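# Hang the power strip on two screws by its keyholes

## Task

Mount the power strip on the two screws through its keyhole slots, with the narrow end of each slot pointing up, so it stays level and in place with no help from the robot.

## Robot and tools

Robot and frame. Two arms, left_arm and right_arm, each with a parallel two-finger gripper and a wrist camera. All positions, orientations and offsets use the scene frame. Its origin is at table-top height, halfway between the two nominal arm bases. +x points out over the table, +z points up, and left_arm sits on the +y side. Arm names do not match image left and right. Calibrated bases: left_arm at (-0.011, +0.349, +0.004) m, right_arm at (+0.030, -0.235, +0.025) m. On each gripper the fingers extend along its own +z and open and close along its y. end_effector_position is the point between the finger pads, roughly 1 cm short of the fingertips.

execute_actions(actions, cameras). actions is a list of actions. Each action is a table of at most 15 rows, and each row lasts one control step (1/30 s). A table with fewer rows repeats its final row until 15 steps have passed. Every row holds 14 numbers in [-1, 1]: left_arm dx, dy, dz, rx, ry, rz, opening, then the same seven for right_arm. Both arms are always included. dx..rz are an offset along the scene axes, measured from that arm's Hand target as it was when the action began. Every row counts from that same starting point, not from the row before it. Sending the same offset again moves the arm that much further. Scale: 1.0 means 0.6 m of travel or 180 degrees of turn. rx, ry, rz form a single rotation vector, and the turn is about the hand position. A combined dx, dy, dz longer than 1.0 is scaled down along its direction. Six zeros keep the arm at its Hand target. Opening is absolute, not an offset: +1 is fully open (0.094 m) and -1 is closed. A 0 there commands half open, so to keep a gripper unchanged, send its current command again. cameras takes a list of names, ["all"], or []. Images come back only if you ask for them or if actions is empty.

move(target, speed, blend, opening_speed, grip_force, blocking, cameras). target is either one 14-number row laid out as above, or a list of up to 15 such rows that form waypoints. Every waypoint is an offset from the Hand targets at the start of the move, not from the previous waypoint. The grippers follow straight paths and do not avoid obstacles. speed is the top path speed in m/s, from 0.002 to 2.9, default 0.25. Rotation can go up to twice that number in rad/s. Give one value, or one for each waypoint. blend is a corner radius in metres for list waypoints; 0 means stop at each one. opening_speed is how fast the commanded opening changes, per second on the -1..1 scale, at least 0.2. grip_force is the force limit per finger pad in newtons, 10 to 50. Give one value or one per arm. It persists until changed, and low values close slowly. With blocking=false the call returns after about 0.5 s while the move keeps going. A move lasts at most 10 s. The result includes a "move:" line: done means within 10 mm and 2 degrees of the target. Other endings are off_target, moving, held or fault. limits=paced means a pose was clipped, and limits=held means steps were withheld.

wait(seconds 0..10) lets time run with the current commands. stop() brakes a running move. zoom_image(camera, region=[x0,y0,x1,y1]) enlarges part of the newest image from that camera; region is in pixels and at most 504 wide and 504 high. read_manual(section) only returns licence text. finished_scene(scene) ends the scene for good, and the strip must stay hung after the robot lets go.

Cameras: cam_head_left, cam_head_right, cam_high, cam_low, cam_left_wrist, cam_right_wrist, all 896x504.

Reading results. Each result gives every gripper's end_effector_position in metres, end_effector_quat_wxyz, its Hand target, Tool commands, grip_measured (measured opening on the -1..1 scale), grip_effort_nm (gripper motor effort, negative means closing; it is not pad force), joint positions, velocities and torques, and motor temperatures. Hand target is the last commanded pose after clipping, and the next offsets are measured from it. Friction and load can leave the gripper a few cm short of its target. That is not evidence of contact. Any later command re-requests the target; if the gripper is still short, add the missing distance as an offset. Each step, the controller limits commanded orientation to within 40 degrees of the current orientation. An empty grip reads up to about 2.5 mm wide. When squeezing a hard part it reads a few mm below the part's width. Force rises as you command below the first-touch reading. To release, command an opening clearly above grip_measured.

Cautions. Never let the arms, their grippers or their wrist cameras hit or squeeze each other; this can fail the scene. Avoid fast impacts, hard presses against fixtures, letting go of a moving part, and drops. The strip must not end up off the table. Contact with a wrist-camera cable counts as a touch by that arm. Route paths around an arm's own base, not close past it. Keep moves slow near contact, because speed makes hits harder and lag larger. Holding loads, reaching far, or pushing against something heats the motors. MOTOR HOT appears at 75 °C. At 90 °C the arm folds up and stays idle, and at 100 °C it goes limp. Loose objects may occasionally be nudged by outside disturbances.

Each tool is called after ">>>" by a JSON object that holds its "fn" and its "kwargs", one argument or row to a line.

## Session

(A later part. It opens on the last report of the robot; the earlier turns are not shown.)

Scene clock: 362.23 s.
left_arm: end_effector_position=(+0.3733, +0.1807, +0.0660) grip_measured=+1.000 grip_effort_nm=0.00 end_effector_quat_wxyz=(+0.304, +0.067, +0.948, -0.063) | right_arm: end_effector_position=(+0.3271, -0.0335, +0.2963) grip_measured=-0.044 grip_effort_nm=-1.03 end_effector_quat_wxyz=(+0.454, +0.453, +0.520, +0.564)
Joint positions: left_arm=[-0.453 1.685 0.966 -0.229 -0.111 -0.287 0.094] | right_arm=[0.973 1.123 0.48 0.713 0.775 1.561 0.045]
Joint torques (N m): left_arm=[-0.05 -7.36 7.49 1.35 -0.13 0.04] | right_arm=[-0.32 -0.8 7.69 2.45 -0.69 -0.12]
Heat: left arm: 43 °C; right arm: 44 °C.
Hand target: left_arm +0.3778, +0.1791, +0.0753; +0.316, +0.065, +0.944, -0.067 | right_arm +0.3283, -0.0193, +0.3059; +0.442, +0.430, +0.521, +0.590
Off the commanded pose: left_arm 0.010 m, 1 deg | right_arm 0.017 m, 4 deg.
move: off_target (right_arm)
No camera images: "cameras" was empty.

>>> {"fn": "move", "kwargs": {
  "target": [
    [0, 0, 0, 0, 0, 0, 1, -0.0257, -0.0453, 0.0, -0.0164, 0.0104, 0, -0.12],
    [0, 0, 0, 0, 0, 0, 1, -0.0257, -0.0453, -0.0632, -0.0164, 0.0104, 0, -0.12]
  ],
  "speed": 0.08,
  "blend": [0.008, 0],
  "cameras": ["cam_right_wrist", "cam_high", "cam_head_right", "cam_head_left"]
}}

>>> {"fn": "zoom_image", "kwargs": {
  "camera": "cam_high",
  "region": [310, 120, 380, 180]
}}

>>> {"fn": "zoom_image", "kwargs": {
  "camera": "cam_high",
  "region": [440, 180, 510, 240]
}}

>>> {"fn": "zoom_image", "kwargs": {
  "camera": "cam_head_right",
  "region": [360, 290, 420, 350]
}}

>>> {"fn": "zoom_image", "kwargs": {
  "camera": "cam_head_right",
  "region": [415, 200, 475, 260]
}}

Scene clock: 368.30 s.
left_arm: end_effector_position=(+0.3733, +0.1807, +0.0660) grip_measured=+1.000 grip_effort_nm=0.00 end_effector_quat_wxyz=(+0.304, +0.067, +0.948, -0.063) | right_arm: end_effector_position=(+0.3118, -0.0457, +0.2545) grip_measured=-0.044 grip_effort_nm=-1.03 end_effector_quat_wxyz=(+0.439, +0.433, +0.562, +0.552)
Joint positions: left_arm=[-0.453 1.685 0.966 -0.229 -0.111 -0.287 0.094] | right_arm=[0.955 1.039 0.326 0.705 0.693 1.561 0.045]
Joint torques (N m): left_arm=[-0.03 -7.38 7.5 1.36 -0.13 0.03] | right_arm=[-0.53 -2.11 6.67 2.59 -0.04 -0.16]
Heat: left arm: 43 °C; right arm: 43 °C.
Hand target: left_arm +0.3778, +0.1791, +0.0753; +0.316, +0.065, +0.944, -0.067 | right_arm +0.3129, -0.0463, +0.2680; +0.445, +0.428, +0.543, +0.570
Off the commanded pose: left_arm 0.010 m, 1 deg | right_arm 0.014 m, 3 deg.
move: off_target (right_arm)
camera_calibration:
cam_right_wrist: T_world_to_cam=[[0.024925, -0.0260944, -0.999349, 0.250213], [-0.61887, 0.784672, -0.0359243, 0.274181], [0.785098, 0.619362, 0.00340891, -0.127396], [0, 0, 0, 1]] pos_world=[0.263464, -0.129709, 0.260334]
Images, in order (width x height): cam_head_left 896x504, cam_head_right 896x504, cam_high 896x504, cam_right_wrist 896x504.

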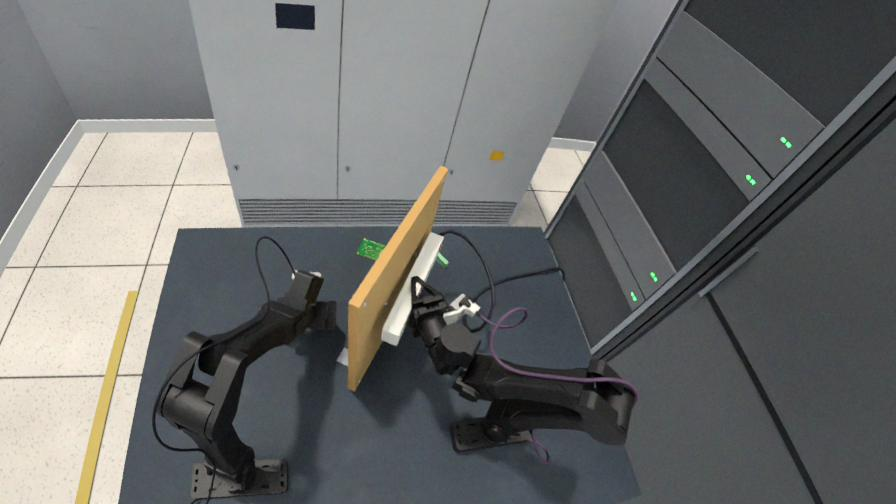

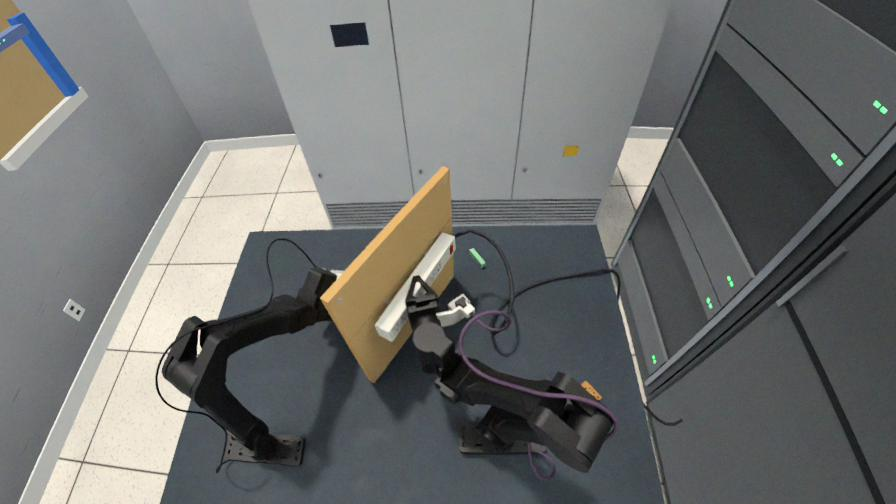

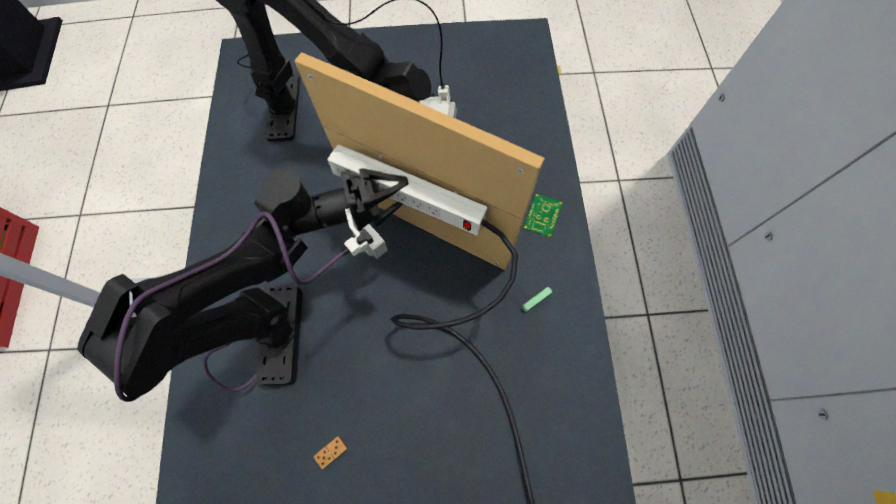

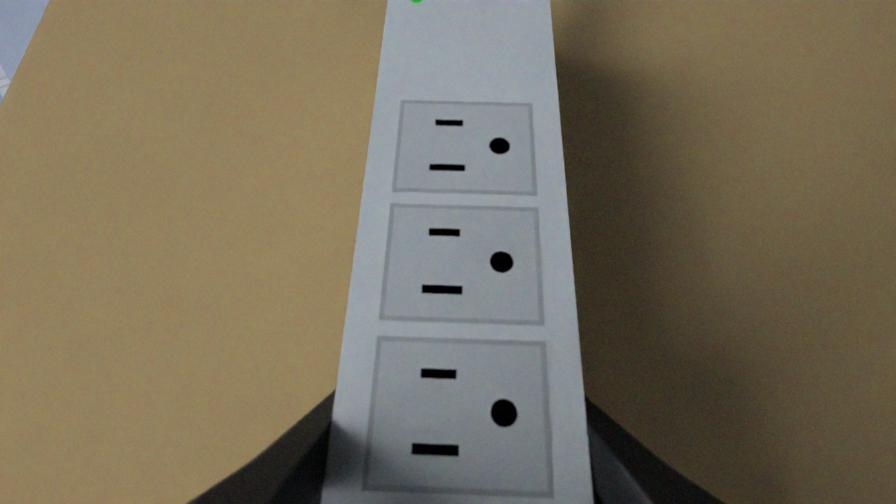

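Scaled by 7.200 from the camera's 896x504 image, which has a finer 1280x720 frame.

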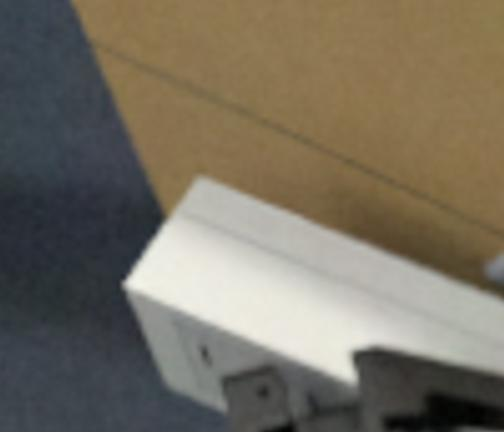

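Scaled by 7.200 from the camera's 896x504 image, which has a finer 1280x720 frame.

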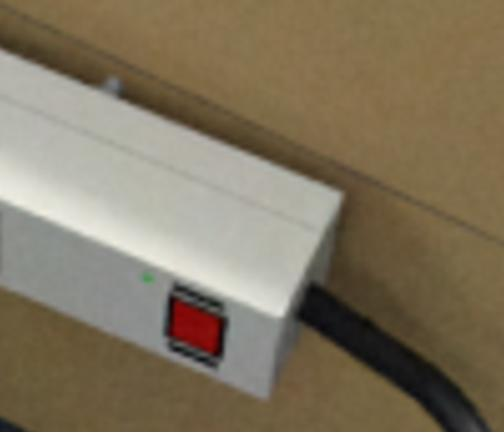

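Scaled by 8.400 from the camera's 896x504 image, which has a finer 1280x720 frame.

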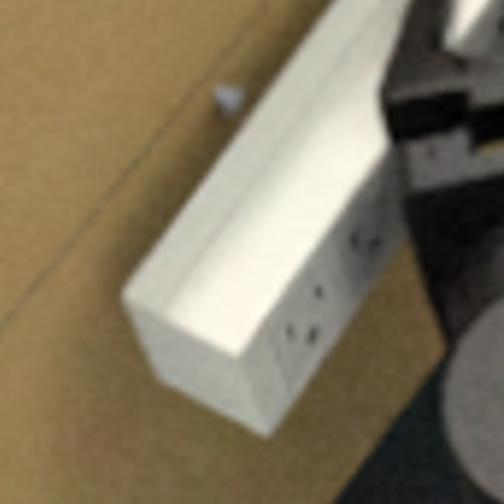

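Scaled by 8.400 from the camera's 896x504 image, which has a finer 1280x720 frame.

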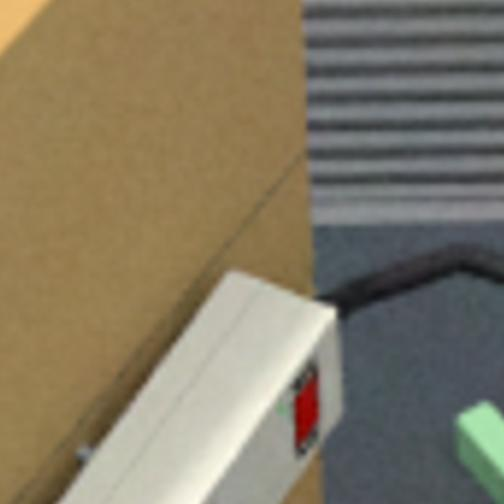

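>>> {"fn": "move", "kwargs": {
  "target": [
    [0, 0, 0, 0, 0, 0, 1, 0.0008, -0.0007, -0.0542, 0, 0, -0.0111, -0.12],
    [0, 0, 0, 0, 0, 0, 1, 0.0178, 0.0262, -0.0542, 0, 0, -0.0111, -0.12]
  ],
  "speed": [0.08, 0.05],
  "cameras": ["cam_high", "cam_head_right", "cam_head_left"]
}}

>>> {"fn": "zoom_image", "kwargs": {
  "camera": "cam_high",
  "region": [320, 120, 500, 240]
}}

>>> {"fn": "zoom_image", "kwargs": {
  "camera": "cam_head_right",
  "region": [360, 210, 480, 340]
}}

>>> {"fn": "zoom_image", "kwargs": {
  "camera": "cam_head_left",
  "region": [360, 220, 460, 340]
}}

Scene clock: 389.60 s.
left_arm: end_effector_position=(+0.3733, +0.1807, +0.0660) grip_measured=+1.000 grip_effort_nm=0.00 end_effector_quat_wxyz=(+0.304, +0.067, +0.948, -0.063) | right_arm: end_effector_position=(+0.3193, -0.0359, +0.2080) grip_measured=-0.044 grip_effort_nm=-1.03 end_effector_quat_wxyz=(+0.447, +0.439, +0.569, +0.532)
Joint positions: left_arm=[-0.453 1.685 0.966 -0.229 -0.111 -0.287 0.094] | right_arm=[0.973 1.306 0.264 0.998 0.738 1.559 0.045]
Joint torques (N m): left_arm=[-0.03 -7.38 7.5 1.36 -0.13 0.04] | right_arm=[0.23 -3.33 8.81 2.58 0.13 -0.22]
Heat: left arm: 43 °C; right arm: 45 °C.
Hand target: left_arm +0.3778, +0.1791, +0.0753; +0.316, +0.065, +0.944, -0.067 | right_arm +0.3236, -0.0307, +0.2355; +0.455, +0.437, +0.535, +0.562
Off the commanded pose: left_arm 0.010 m, 1 deg | right_arm 0.028 m, 5 deg.
move: off_target (right_arm)
Images, in order (width x height): cam_head_left 896x504, cam_head_right 896x504, cam_high 896x504.

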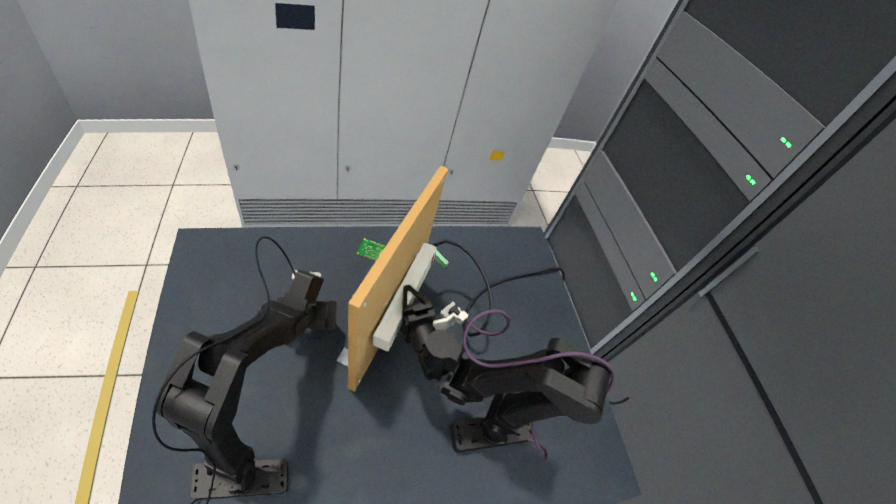

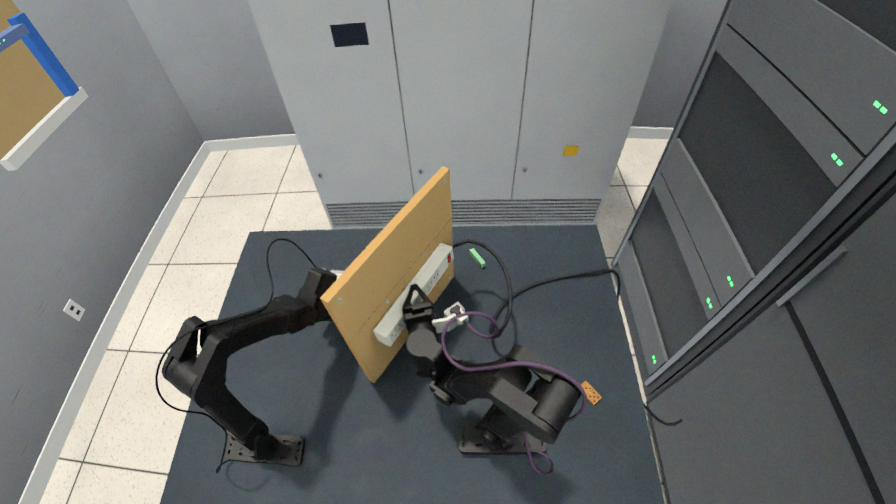

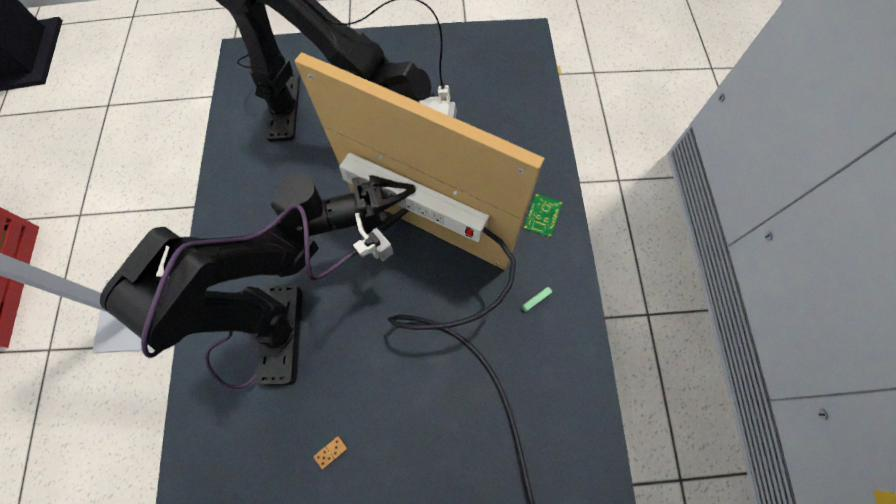

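Scaled by 2.800 from the camera's 896x504 image, which has a finer 1280x720 frame.

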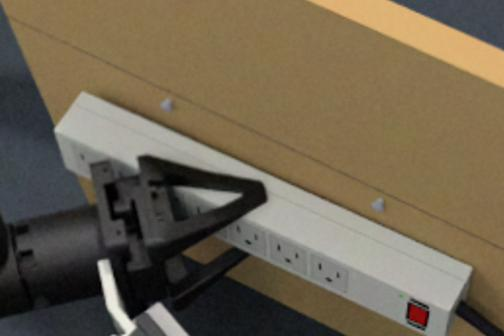

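Scaled by 3.877 from the camera's 896x504 image, which has a finer 1280x720 frame.

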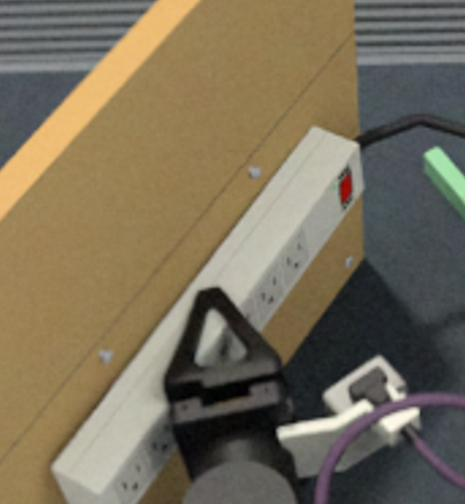

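Scaled by 4.200 from the camera's 896x504 image, which has a finer 1280x720 frame.

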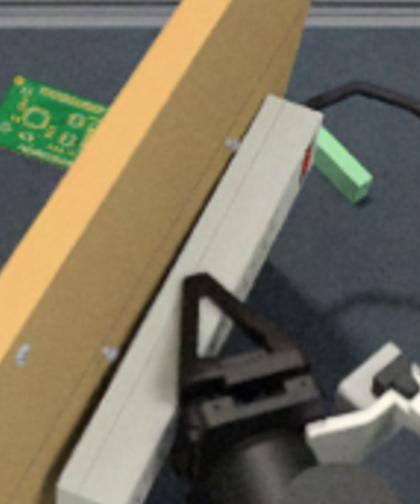

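>>> {"fn": "zoom_image", "kwargs": {
  "camera": "cam_high",
  "region": [330, 140, 400, 190]
}}

>>> {"fn": "zoom_image", "kwargs": {
  "camera": "cam_high",
  "region": [435, 170, 505, 230]
}}

>>> {"fn": "zoom_image", "kwargs": {
  "camera": "cam_head_right",
  "region": [365, 280, 425, 350]
}}

>>> {"fn": "zoom_image", "kwargs": {
  "camera": "cam_head_right",
  "region": [410, 220, 470, 290]
}}

>>> {"fn": "zoom_image", "kwargs": {
  "camera": "cam_head_left",
  "region": [365, 285, 415, 345]
}}

>>> {"fn": "zoom_image", "kwargs": {
  "camera": "cam_head_left",
  "region": [400, 225, 450, 285]
}}

Scaled by 7.200 from the camera's 896x504 image, which has a finer 1280x720 frame.

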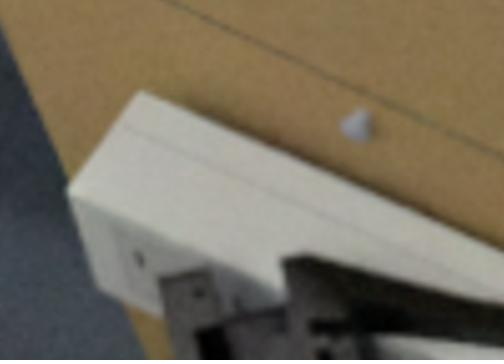

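Scaled by 7.200 from the camera's 896x504 image, which has a finer 1280x720 frame.

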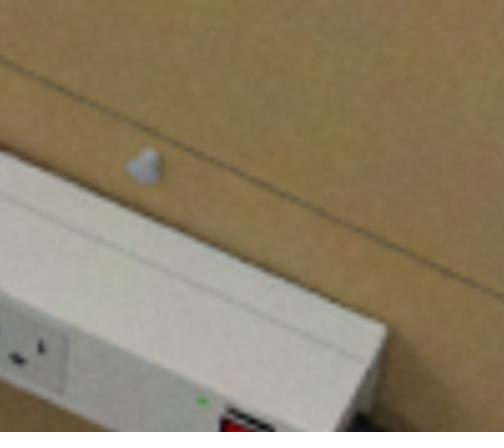

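Scaled by 7.200 from the camera's 896x504 image, which has a finer 1280x720 frame.

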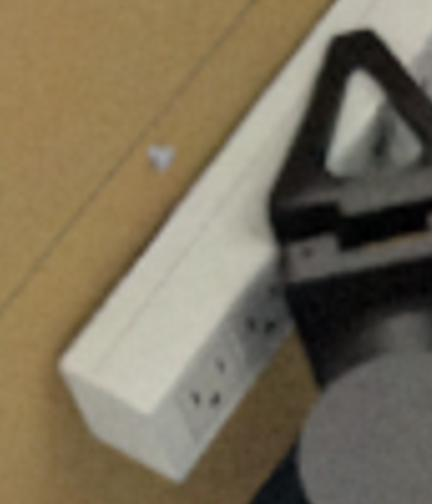

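Scaled by 7.200 from the camera's 896x504 image, which has a finer 1280x720 frame.

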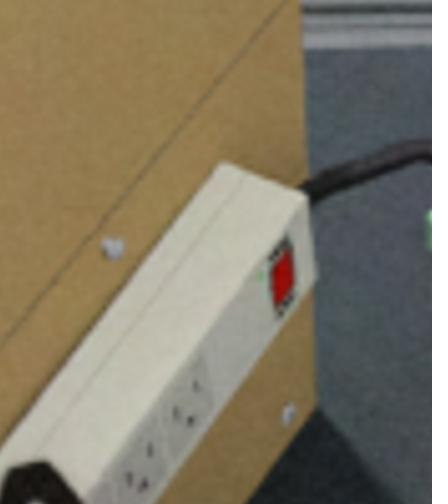

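Scaled by 8.400 from the camera's 896x504 image, which has a finer 1280x720 frame.

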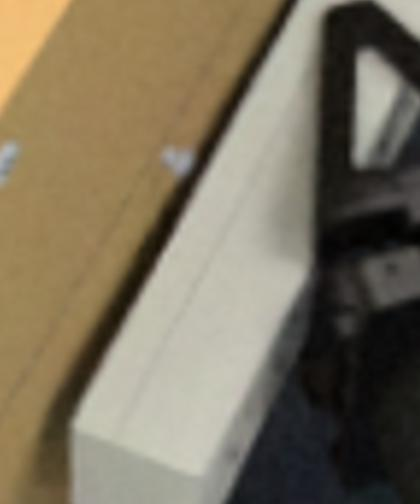

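Scaled by 8.400 from the camera's 896x504 image, which has a finer 1280x720 frame.

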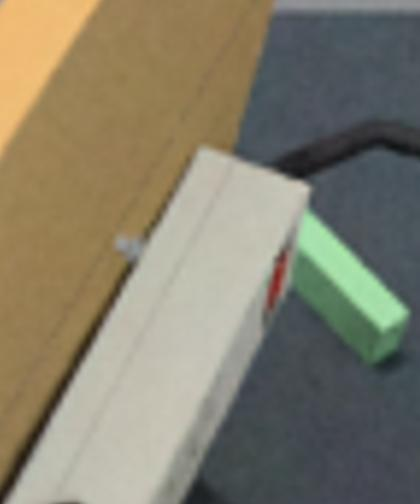

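>>> {"fn": "move", "kwargs": {
  "target": [
    [0, 0, 0, 0, 0, 0, 1, 0, 0, 0.02, 0.0129, -0.0108, -0.0078, -0.12],
    [0, 0, 0, 0, 0, 0, 1, 0.0085, 0.0134, 0.02, 0.0129, -0.0108, -0.0078, -0.12]
  ],
  "speed": 0.05,
  "cameras": []
}}

Scene clock: 399.50 s.
left_arm: end_effector_position=(+0.3733, +0.1807, +0.0660) grip_measured=+1.000 grip_effort_nm=0.00 end_effector_quat_wxyz=(+0.304, +0.067, +0.948, -0.063) | right_arm: end_effector_position=(+0.3245, -0.0309, +0.2181) grip_measured=-0.044 grip_effort_nm=-1.03 end_effector_quat_wxyz=(+0.459, +0.448, +0.545, +0.540)
Joint positions: left_arm=[-0.453 1.685 0.966 -0.229 -0.111 -0.287 0.094] | right_arm=[0.99 1.367 0.303 1.069 0.792 1.55 0.045]
Joint torques (N m): left_arm=[-0.05 -7.36 7.51 1.36 -0.13 0.03] | right_arm=[0.65 -3.48 9.13 2.63 -0.05 -0.22]
Heat: left arm: 43 °C; right arm: 45 °C.
Hand target: left_arm +0.3778, +0.1791, +0.0753; +0.316, +0.065, +0.944, -0.067 | right_arm +0.3286, -0.0225, +0.2475; +0.461, +0.443, +0.511, +0.574
Off the commanded pose: left_arm 0.010 m, 1 deg | right_arm 0.031 m, 6 deg.
move: off_target (right_arm)
No camera images: "cameras" was empty.

>>> {"fn": "move", "kwargs": {
  "target": [0, 0, 0, 0, 0, 0, 1, 0, 0, 0.0117, 0, 0, 0, -0.12],
  "speed": 0.04,
  "cameras": []
}}

>>> {"fn": "move", "kwargs": {
  "target": [0, 0, 0, 0, 0, 0, 1, 0, 0, 0.0083, 0, 0, 0, -0.12],
  "speed": 0.03,
  "cameras": []
}}

>>> {"fn": "move", "kwargs": {
  "target": [0, 0, 0, 0, 0, 0, 1, 0, 0, 0.0083, 0, 0, 0, -0.12],
  "speed": 0.03,
  "cameras": ["cam_high", "cam_head_right"]
}}

Scene clock: 401.03 s.
left_arm: end_effector_position=(+0.3733, +0.1807, +0.0660) grip_measured=+1.000 grip_effort_nm=0.00 end_effector_quat_wxyz=(+0.304, +0.067, +0.948, -0.063) | right_arm: end_effector_position=(+0.3245, -0.0309, +0.2180) grip_measured=-0.044 grip_effort_nm=-1.03 end_effector_quat_wxyz=(+0.460, +0.449, +0.545, +0.538)
Joint positions: left_arm=[-0.453 1.685 0.966 -0.229 -0.111 -0.287 0.094] | right_arm=[0.992 1.367 0.305 1.066 0.796 1.55 0.045]
Joint torques (N m): left_arm=[-0.03 -7.36 7.5 1.36 -0.13 0.04] | right_arm=[0.12 -6.22 10.06 2.21 -0.1 -0.27]
Heat: left arm: 43 °C; right arm: 45 °C.
Hand target: left_arm +0.3778, +0.1791, +0.0753; +0.316, +0.065, +0.944, -0.067 | right_arm +0.3286, -0.0226, +0.2545; +0.462, +0.443, +0.511, +0.574
Off the commanded pose: left_arm 0.010 m, 1 deg | right_arm 0.038 m, 6 deg.
move: off_target (right_arm)
No camera images: "cameras" was empty.

Scene clock: 401.87 s.
left_arm: end_effector_position=(+0.3733, +0.1807, +0.0660) grip_measured=+1.000 grip_effort_nm=0.01 end_effector_quat_wxyz=(+0.304, +0.067, +0.948, -0.063) | right_arm: end_effector_position=(+0.3243, -0.0312, +0.2196) grip_measured=-0.044 grip_effort_nm=-1.03 end_effector_quat_wxyz=(+0.462, +0.446, +0.551, +0.532)
Joint positions: left_arm=[-0.453 1.685 0.966 -0.229 -0.111 -0.287 0.094] | right_arm=[0.992 1.345 0.312 1.025 0.796 1.541 0.045]
Joint torques (N m): left_arm=[-0.03 -7.36 7.5 1.35 -0.13 0.04] | right_arm=[0.17 -6.26 10.47 2.34 -0.05 -0.12]
Heat: left arm: 43 °C; right arm: 45 °C.
Hand target: left_arm +0.3778, +0.1791, +0.0753; +0.316, +0.065, +0.944, -0.067 | right_arm +0.3287, -0.0226, +0.2595; +0.461, +0.443, +0.511, +0.574
Off the commanded pose: left_arm 0.010 m, 1 deg | right_arm 0.041 m, 7 deg.
move: off_target (right_arm)
No camera images: "cameras" was empty.

Scene clock: 402.70 s.
left_arm: end_effector_position=(+0.3733, +0.1807, +0.0660) grip_measured=+1.000 grip_effort_nm=0.00 end_effector_quat_wxyz=(+0.304, +0.067, +0.948, -0.063) | right_arm: end_effector_position=(+0.3243, -0.0314, +0.2234) grip_measured=-0.044 grip_effort_nm=-1.03 end_effector_quat_wxyz=(+0.464, +0.445, +0.553, +0.531)
Joint positions: left_arm=[-0.453 1.685 0.966 -0.229 -0.111 -0.287 0.094] | right_arm=[0.992 1.323 0.322 0.992 0.797 1.538 0.045]
Joint torques (N m): left_arm=[-0.03 -7.38 7.49 1.36 -0.13 0.03] | right_arm=[0.31 -6.05 10.92 2.32 -0.05 -0.1]
Heat: left arm: 43 °C; right arm: 45 °C.
Hand target: left_arm +0.3778, +0.1791, +0.0753; +0.316, +0.065, +0.944, -0.067 | right_arm +0.3287, -0.0226, +0.2644; +0.462, +0.443, +0.511, +0.574
Off the commanded pose: left_arm 0.010 m, 1 deg | right_arm 0.042 m, 7 deg.
move: off_target (right_arm)
Images, in order (width x height): cam_head_right 896x504, cam_high 896x504.

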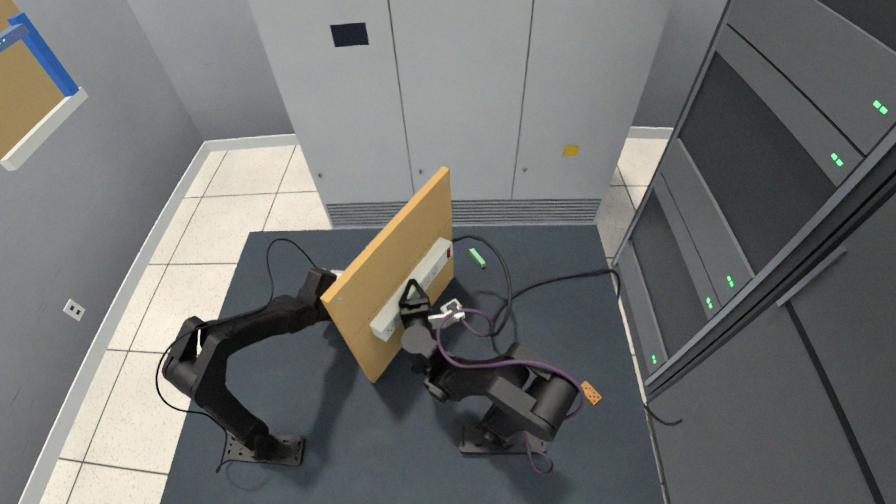

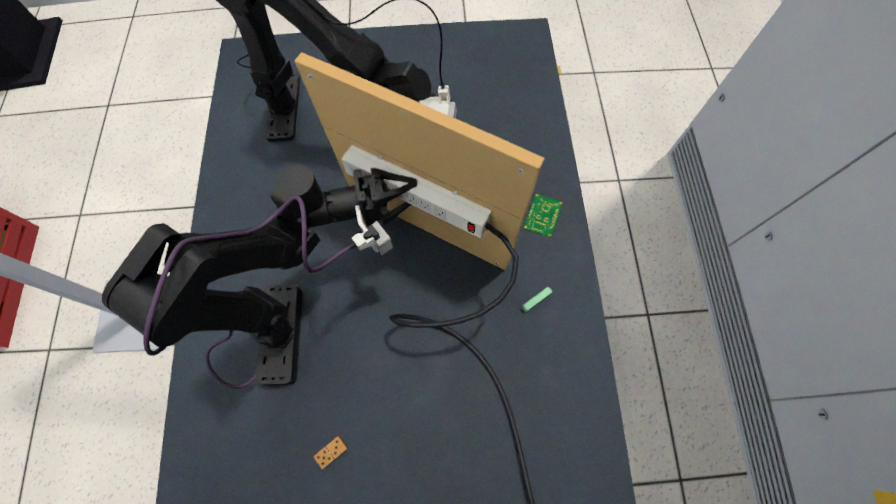

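>>> {"fn": "move", "kwargs": {
  "target": [0, 0, 0, 0, 0, 0, 1, 0, 0, 0.0083, 0, 0, 0, -0.12],
  "speed": 0.03,
  "cameras": []
}}

>>> {"fn": "move", "kwargs": {
  "target": [0, 0, 0, 0, 0, 0, 1, 0, 0, 0.0067, 0, 0, 0, -0.12],
  "speed": 0.03,
  "cameras": ["cam_high", "cam_head_right", "cam_head_left"]
}}

>>> {"fn": "zoom_image", "kwargs": {
  "camera": "cam_high",
  "region": [330, 130, 510, 230]
}}

>>> {"fn": "zoom_image", "kwargs": {
  "camera": "cam_head_right",
  "region": [360, 220, 460, 340]
}}

Scene clock: 411.07 s.
left_arm: end_effector_position=(+0.3733, +0.1807, +0.0660) grip_measured=+1.000 grip_effort_nm=0.00 end_effector_quat_wxyz=(+0.304, +0.067, +0.948, -0.063) | right_arm: end_effector_position=(+0.3244, -0.0315, +0.2275) grip_measured=-0.044 grip_effort_nm=-1.03 end_effector_quat_wxyz=(+0.464, +0.445, +0.553, +0.530)
Joint positions: left_arm=[-0.453 1.685 0.966 -0.229 -0.111 -0.287 0.094] | right_arm=[0.992 1.303 0.332 0.959 0.798 1.537 0.045]
Joint torques (N m): left_arm=[-0.05 -7.36 7.49 1.36 -0.13 0.04] | right_arm=[0.13 -6.15 11.12 2.34 -0.08 -0.11]
Heat: left arm: 43 °C; right arm: 45 °C.
Hand target: left_arm +0.3778, +0.1791, +0.0753; +0.316, +0.065, +0.944, -0.067 | right_arm +0.3287, -0.0226, +0.2693; +0.462, +0.443, +0.511, +0.574
Off the commanded pose: left_arm 0.010 m, 1 deg | right_arm 0.043 m, 7 deg.
move: off_target (right_arm)
No camera images: "cameras" was empty.

Scene clock: 411.87 s.
left_arm: end_effector_position=(+0.3733, +0.1807, +0.0660) grip_measured=+1.000 grip_effort_nm=0.00 end_effector_quat_wxyz=(+0.304, +0.067, +0.948, -0.063) | right_arm: end_effector_position=(+0.3243, -0.0318, +0.2287) grip_measured=-0.044 grip_effort_nm=-1.03 end_effector_quat_wxyz=(+0.465, +0.445, +0.557, +0.526)
Joint positions: left_arm=[-0.453 1.685 0.966 -0.229 -0.111 -0.287 0.094] | right_arm=[0.992 1.287 0.339 0.926 0.799 1.537 0.045]
Joint torques (N m): left_arm=[-0.05 -7.38 7.5 1.36 -0.13 0.04] | right_arm=[0.36 -6.05 11.17 2.37 -0.03 -0.12]
Heat: left arm: 43 °C; right arm: 45 °C.
Hand target: left_arm +0.3778, +0.1791, +0.0753; +0.316, +0.065, +0.944, -0.067 | right_arm +0.3287, -0.0226, +0.2734; +0.461, +0.443, +0.511, +0.574
Off the commanded pose: left_arm 0.010 m, 1 deg | right_arm 0.046 m, 8 deg.
move: off_target (right_arm)
Images, in order (width x height): cam_head_left 896x504, cam_head_right 896x504, cam_high 896x504.

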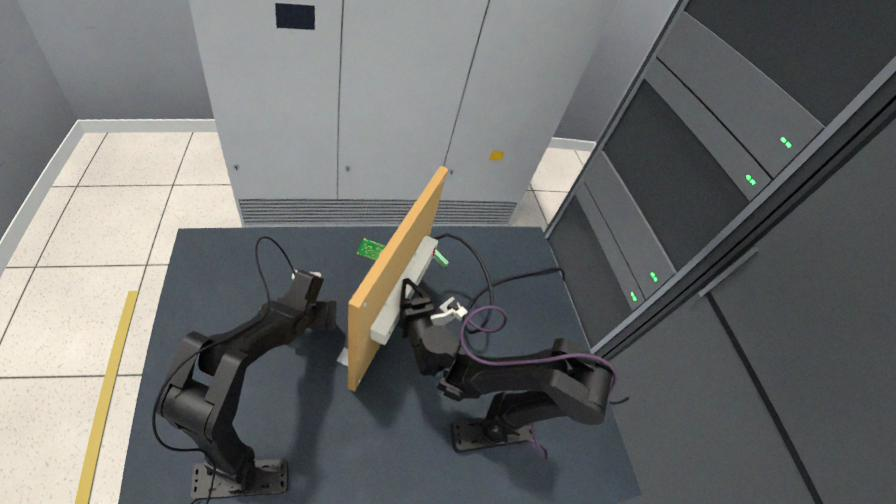

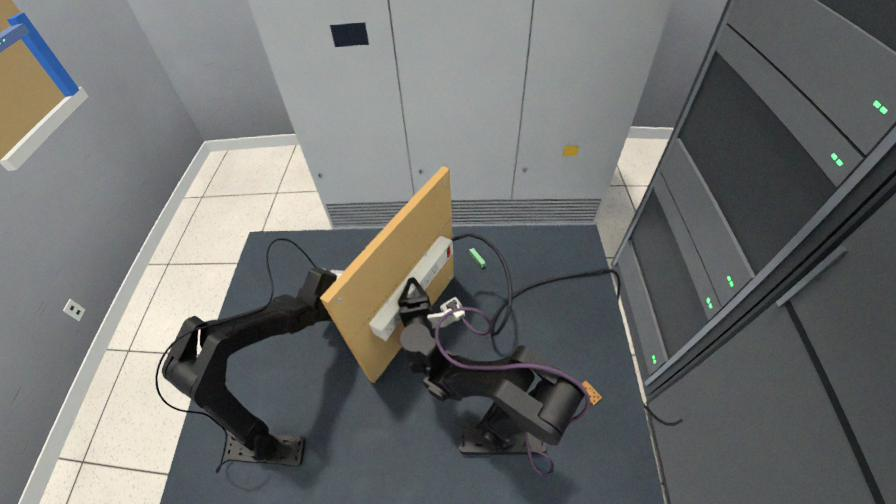

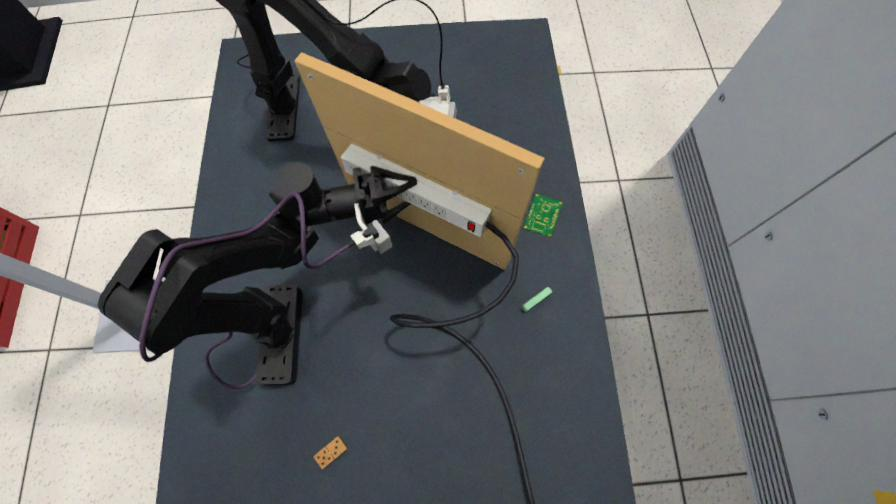

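Scaled by 2.800 from the camera's 896x504 image, which has a finer 1280x720 frame.

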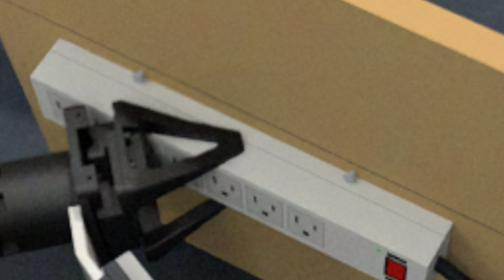

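Scaled by 4.200 from the camera's 896x504 image, which has a finer 1280x720 frame.

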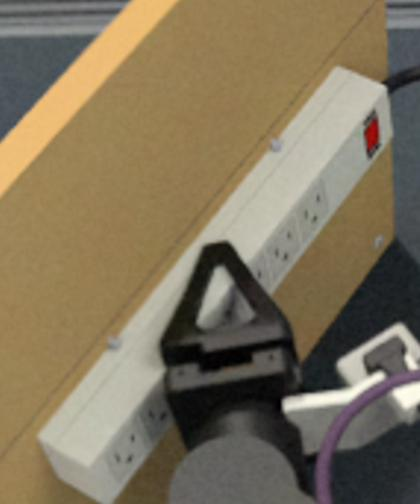

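>>> {"fn": "move", "kwargs": {
  "target": [0, 0, 0, 0, 0, 0, 1, 0, 0, 0.0067, 0, 0, 0, -0.12],
  "speed": 0.03,
  "cameras": ["cam_high"]
}}

>>> {"fn": "zoom_image", "kwargs": {
  "camera": "cam_high",
  "region": [330, 130, 400, 190]
}}

>>> {"fn": "zoom_image", "kwargs": {
  "camera": "cam_high",
  "region": [430, 170, 500, 230]
}}

Scene clock: 413.40 s.
left_arm: end_effector_position=(+0.3733, +0.1807, +0.0660) grip_measured=+1.000 grip_effort_nm=0.00 end_effector_quat_wxyz=(+0.304, +0.067, +0.948, -0.063) | right_arm: end_effector_position=(+0.3241, -0.0319, +0.2291) grip_measured=-0.044 grip_effort_nm=-1.03 end_effector_quat_wxyz=(+0.465, +0.444, +0.561, +0.521)
Joint positions: left_arm=[-0.453 1.685 0.966 -0.229 -0.111 -0.287 0.094] | right_arm=[0.992 1.272 0.346 0.892 0.798 1.537 0.045]
Joint torques (N m): left_arm=[-0.03 -7.36 7.5 1.36 -0.13 0.04] | right_arm=[0.34 -6.31 11.63 2.51 -0.09 -0.08]
Heat: left arm: 43 °C; right arm: 45 °C.
Hand target: left_arm +0.3778, +0.1791, +0.0753; +0.316, +0.065, +0.944, -0.067 | right_arm +0.3287, -0.0226, +0.2775; +0.461, +0.443, +0.511, +0.574
Off the commanded pose: left_arm 0.010 m, 1 deg | right_arm 0.049 m, 8 deg.
move: off_target (right_arm)
Images, in order (width x height): cam_high 896x504.

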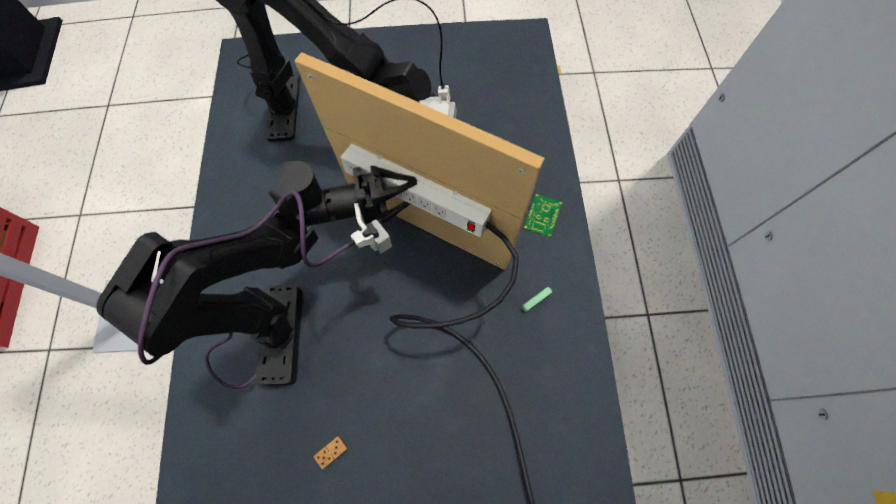

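Scaled by 7.200 from the camera's 896x504 image, which has a finer 1280x720 frame.

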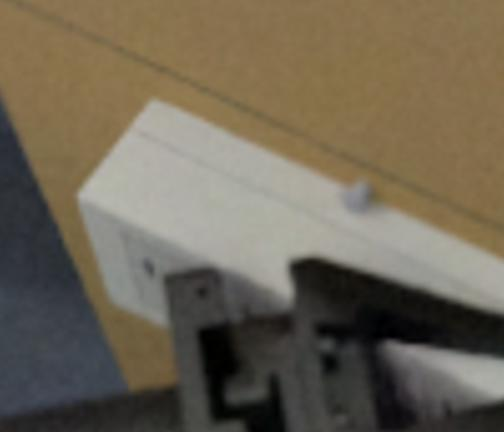

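Scaled by 7.200 from the camera's 896x504 image, which has a finer 1280x720 frame.

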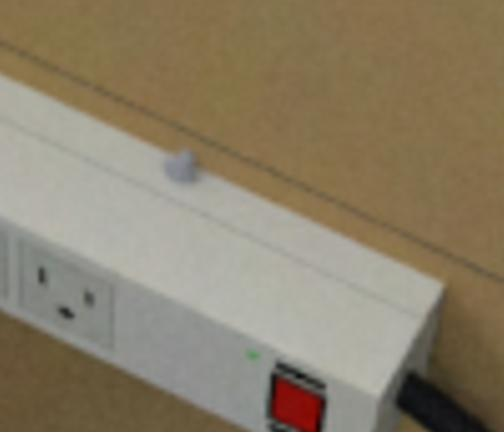

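>>> {"fn": "wait", "kwargs": {
  "seconds": 0.1,
  "cameras": ["cam_head_right", "cam_head_left", "cam_high", "cam_right_wrist"]
}}

>>> {"fn": "zoom_image", "kwargs": {
  "camera": "cam_head_right",
  "region": [360, 280, 420, 340]
}}

>>> {"fn": "zoom_image", "kwargs": {
  "camera": "cam_head_right",
  "region": [405, 220, 465, 280]
}}

>>> {"fn": "zoom_image", "kwargs": {
  "camera": "cam_head_left",
  "region": [365, 285, 415, 335]
}}

>>> {"fn": "zoom_image", "kwargs": {
  "camera": "cam_head_left",
  "region": [400, 220, 450, 270]
}}

Scene clock: 416.13 s.
left_arm: end_effector_position=(+0.3733, +0.1807, +0.0660) grip_measured=+1.000 grip_effort_nm=0.00 end_effector_quat_wxyz=(+0.304, +0.067, +0.948, -0.063) | right_arm: end_effector_position=(+0.3241, -0.0319, +0.2291) grip_measured=-0.044 grip_effort_nm=-1.03 end_effector_quat_wxyz=(+0.465, +0.444, +0.561, +0.521)
Joint positions: left_arm=[-0.453 1.685 0.966 -0.229 -0.111 -0.287 0.094] | right_arm=[0.992 1.272 0.346 0.891 0.798 1.537 0.045]
Joint torques (N m): left_arm=[-0.03 -7.36 7.5 1.36 -0.13 0.03] | right_arm=[0.36 -6.04 11.59 2.51 -0.08 -0.07]
Heat: left arm: 43 °C; right arm: 45 °C.
Hand target: left_arm +0.3778, +0.1791, +0.0753; +0.316, +0.065, +0.944, -0.067 | right_arm +0.3287, -0.0226, +0.2774; +0.461, +0.443, +0.511, +0.574
Tool commands: left_gripper/opening=+1.0 right_gripper/opening=-0.12
Off the commanded pose: left_arm 0.010 m, 1 deg | right_arm 0.049 m, 8 deg.
wait: 0.10 s; at rest from the start
camera_calibration:
cam_right_wrist: T_world_to_cam=[[0.0127123, -0.0741709, -0.997165, 0.226815], [-0.564698, 0.82246, -0.0683751, 0.261035], [0.8252, 0.563966, -0.0314288, -0.152232], [0, 0, 0, 1]] pos_world=[0.270144, -0.112014, 0.239235]
Images, in order (width x height): cam_head_left 896x504, cam_head_right 896x504, cam_high 896x504, cam_right_wrist 896x504.

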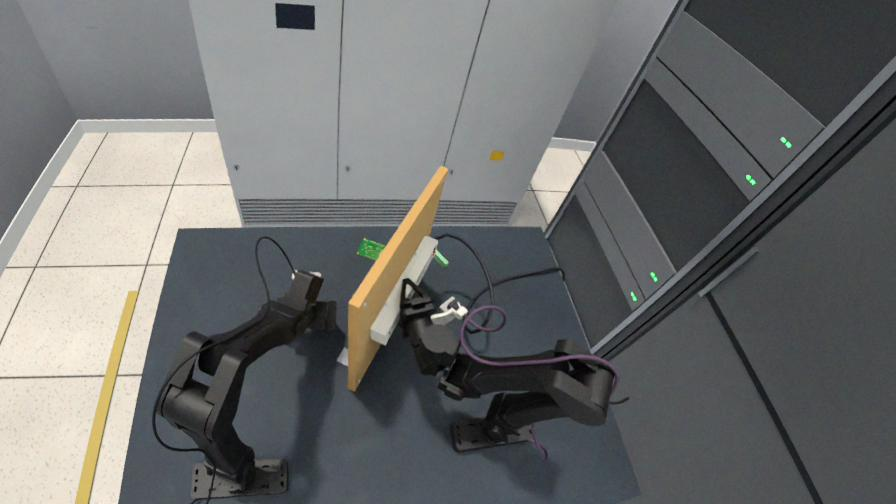

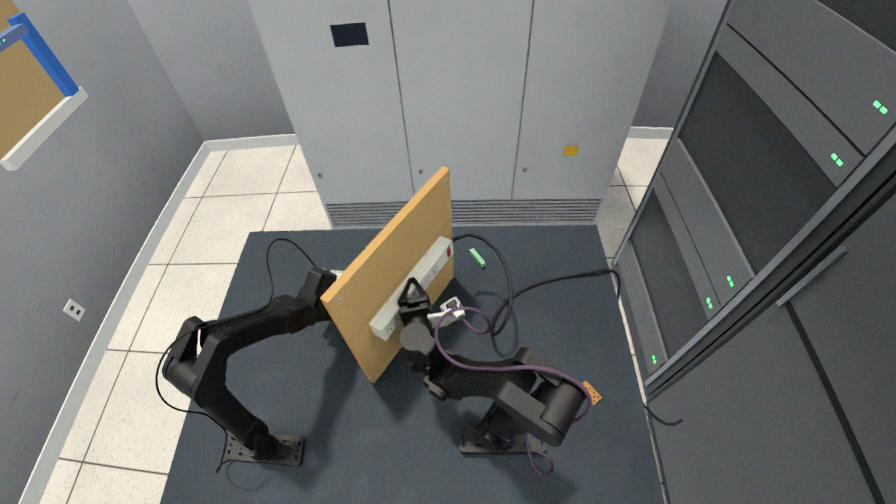

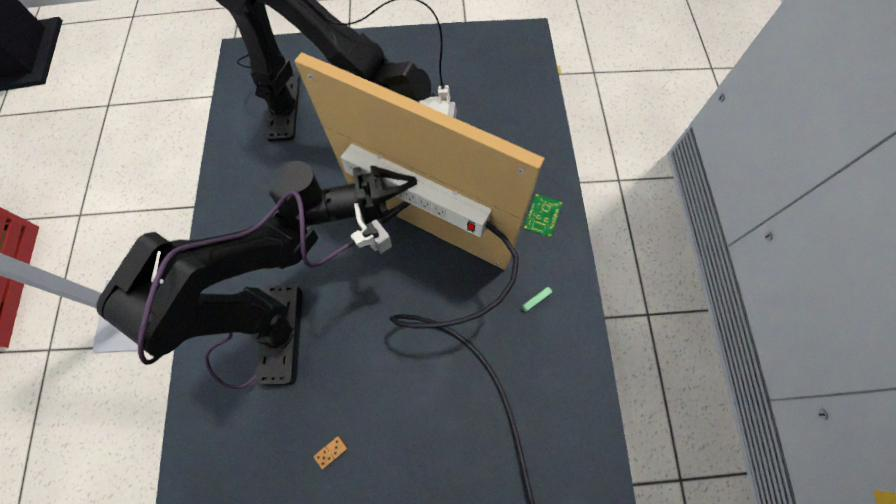

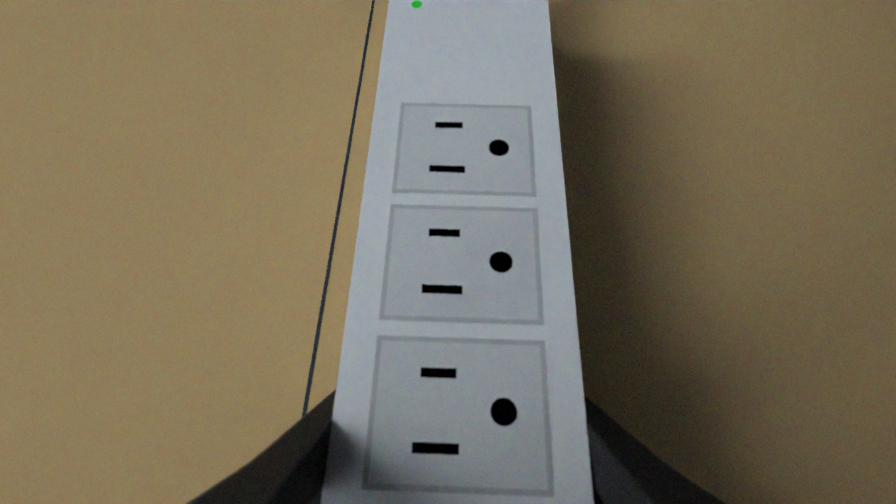

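Scaled by 8.400 from the camera's 896x504 image, which has a finer 1280x720 frame.

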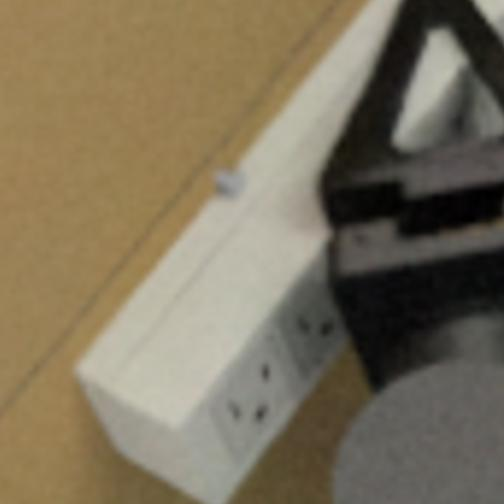

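Scaled by 8.400 from the camera's 896x504 image, which has a finer 1280x720 frame.

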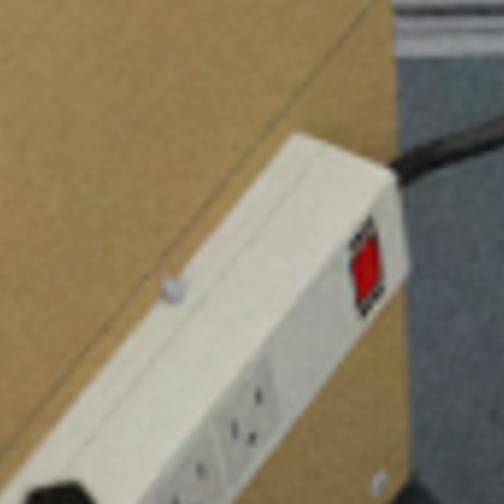

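Scaled by 10.080 from the camera's 896x504 image, which has a finer 1280x720 frame.

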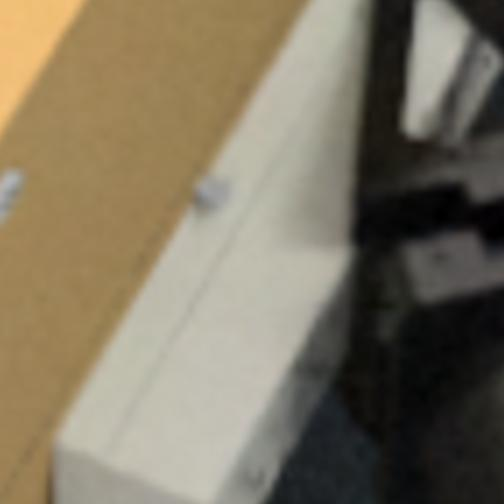

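Scaled by 10.080 from the camera's 896x504 image, which has a finer 1280x720 frame.

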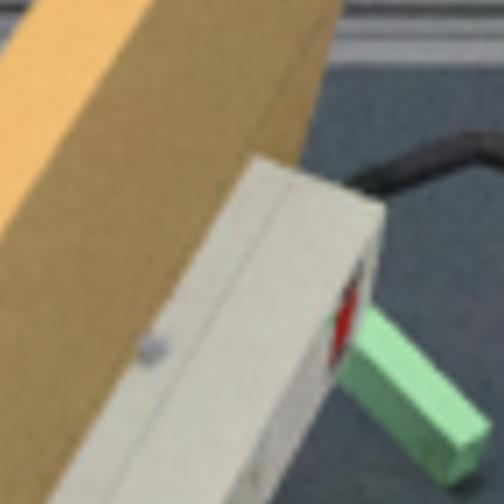

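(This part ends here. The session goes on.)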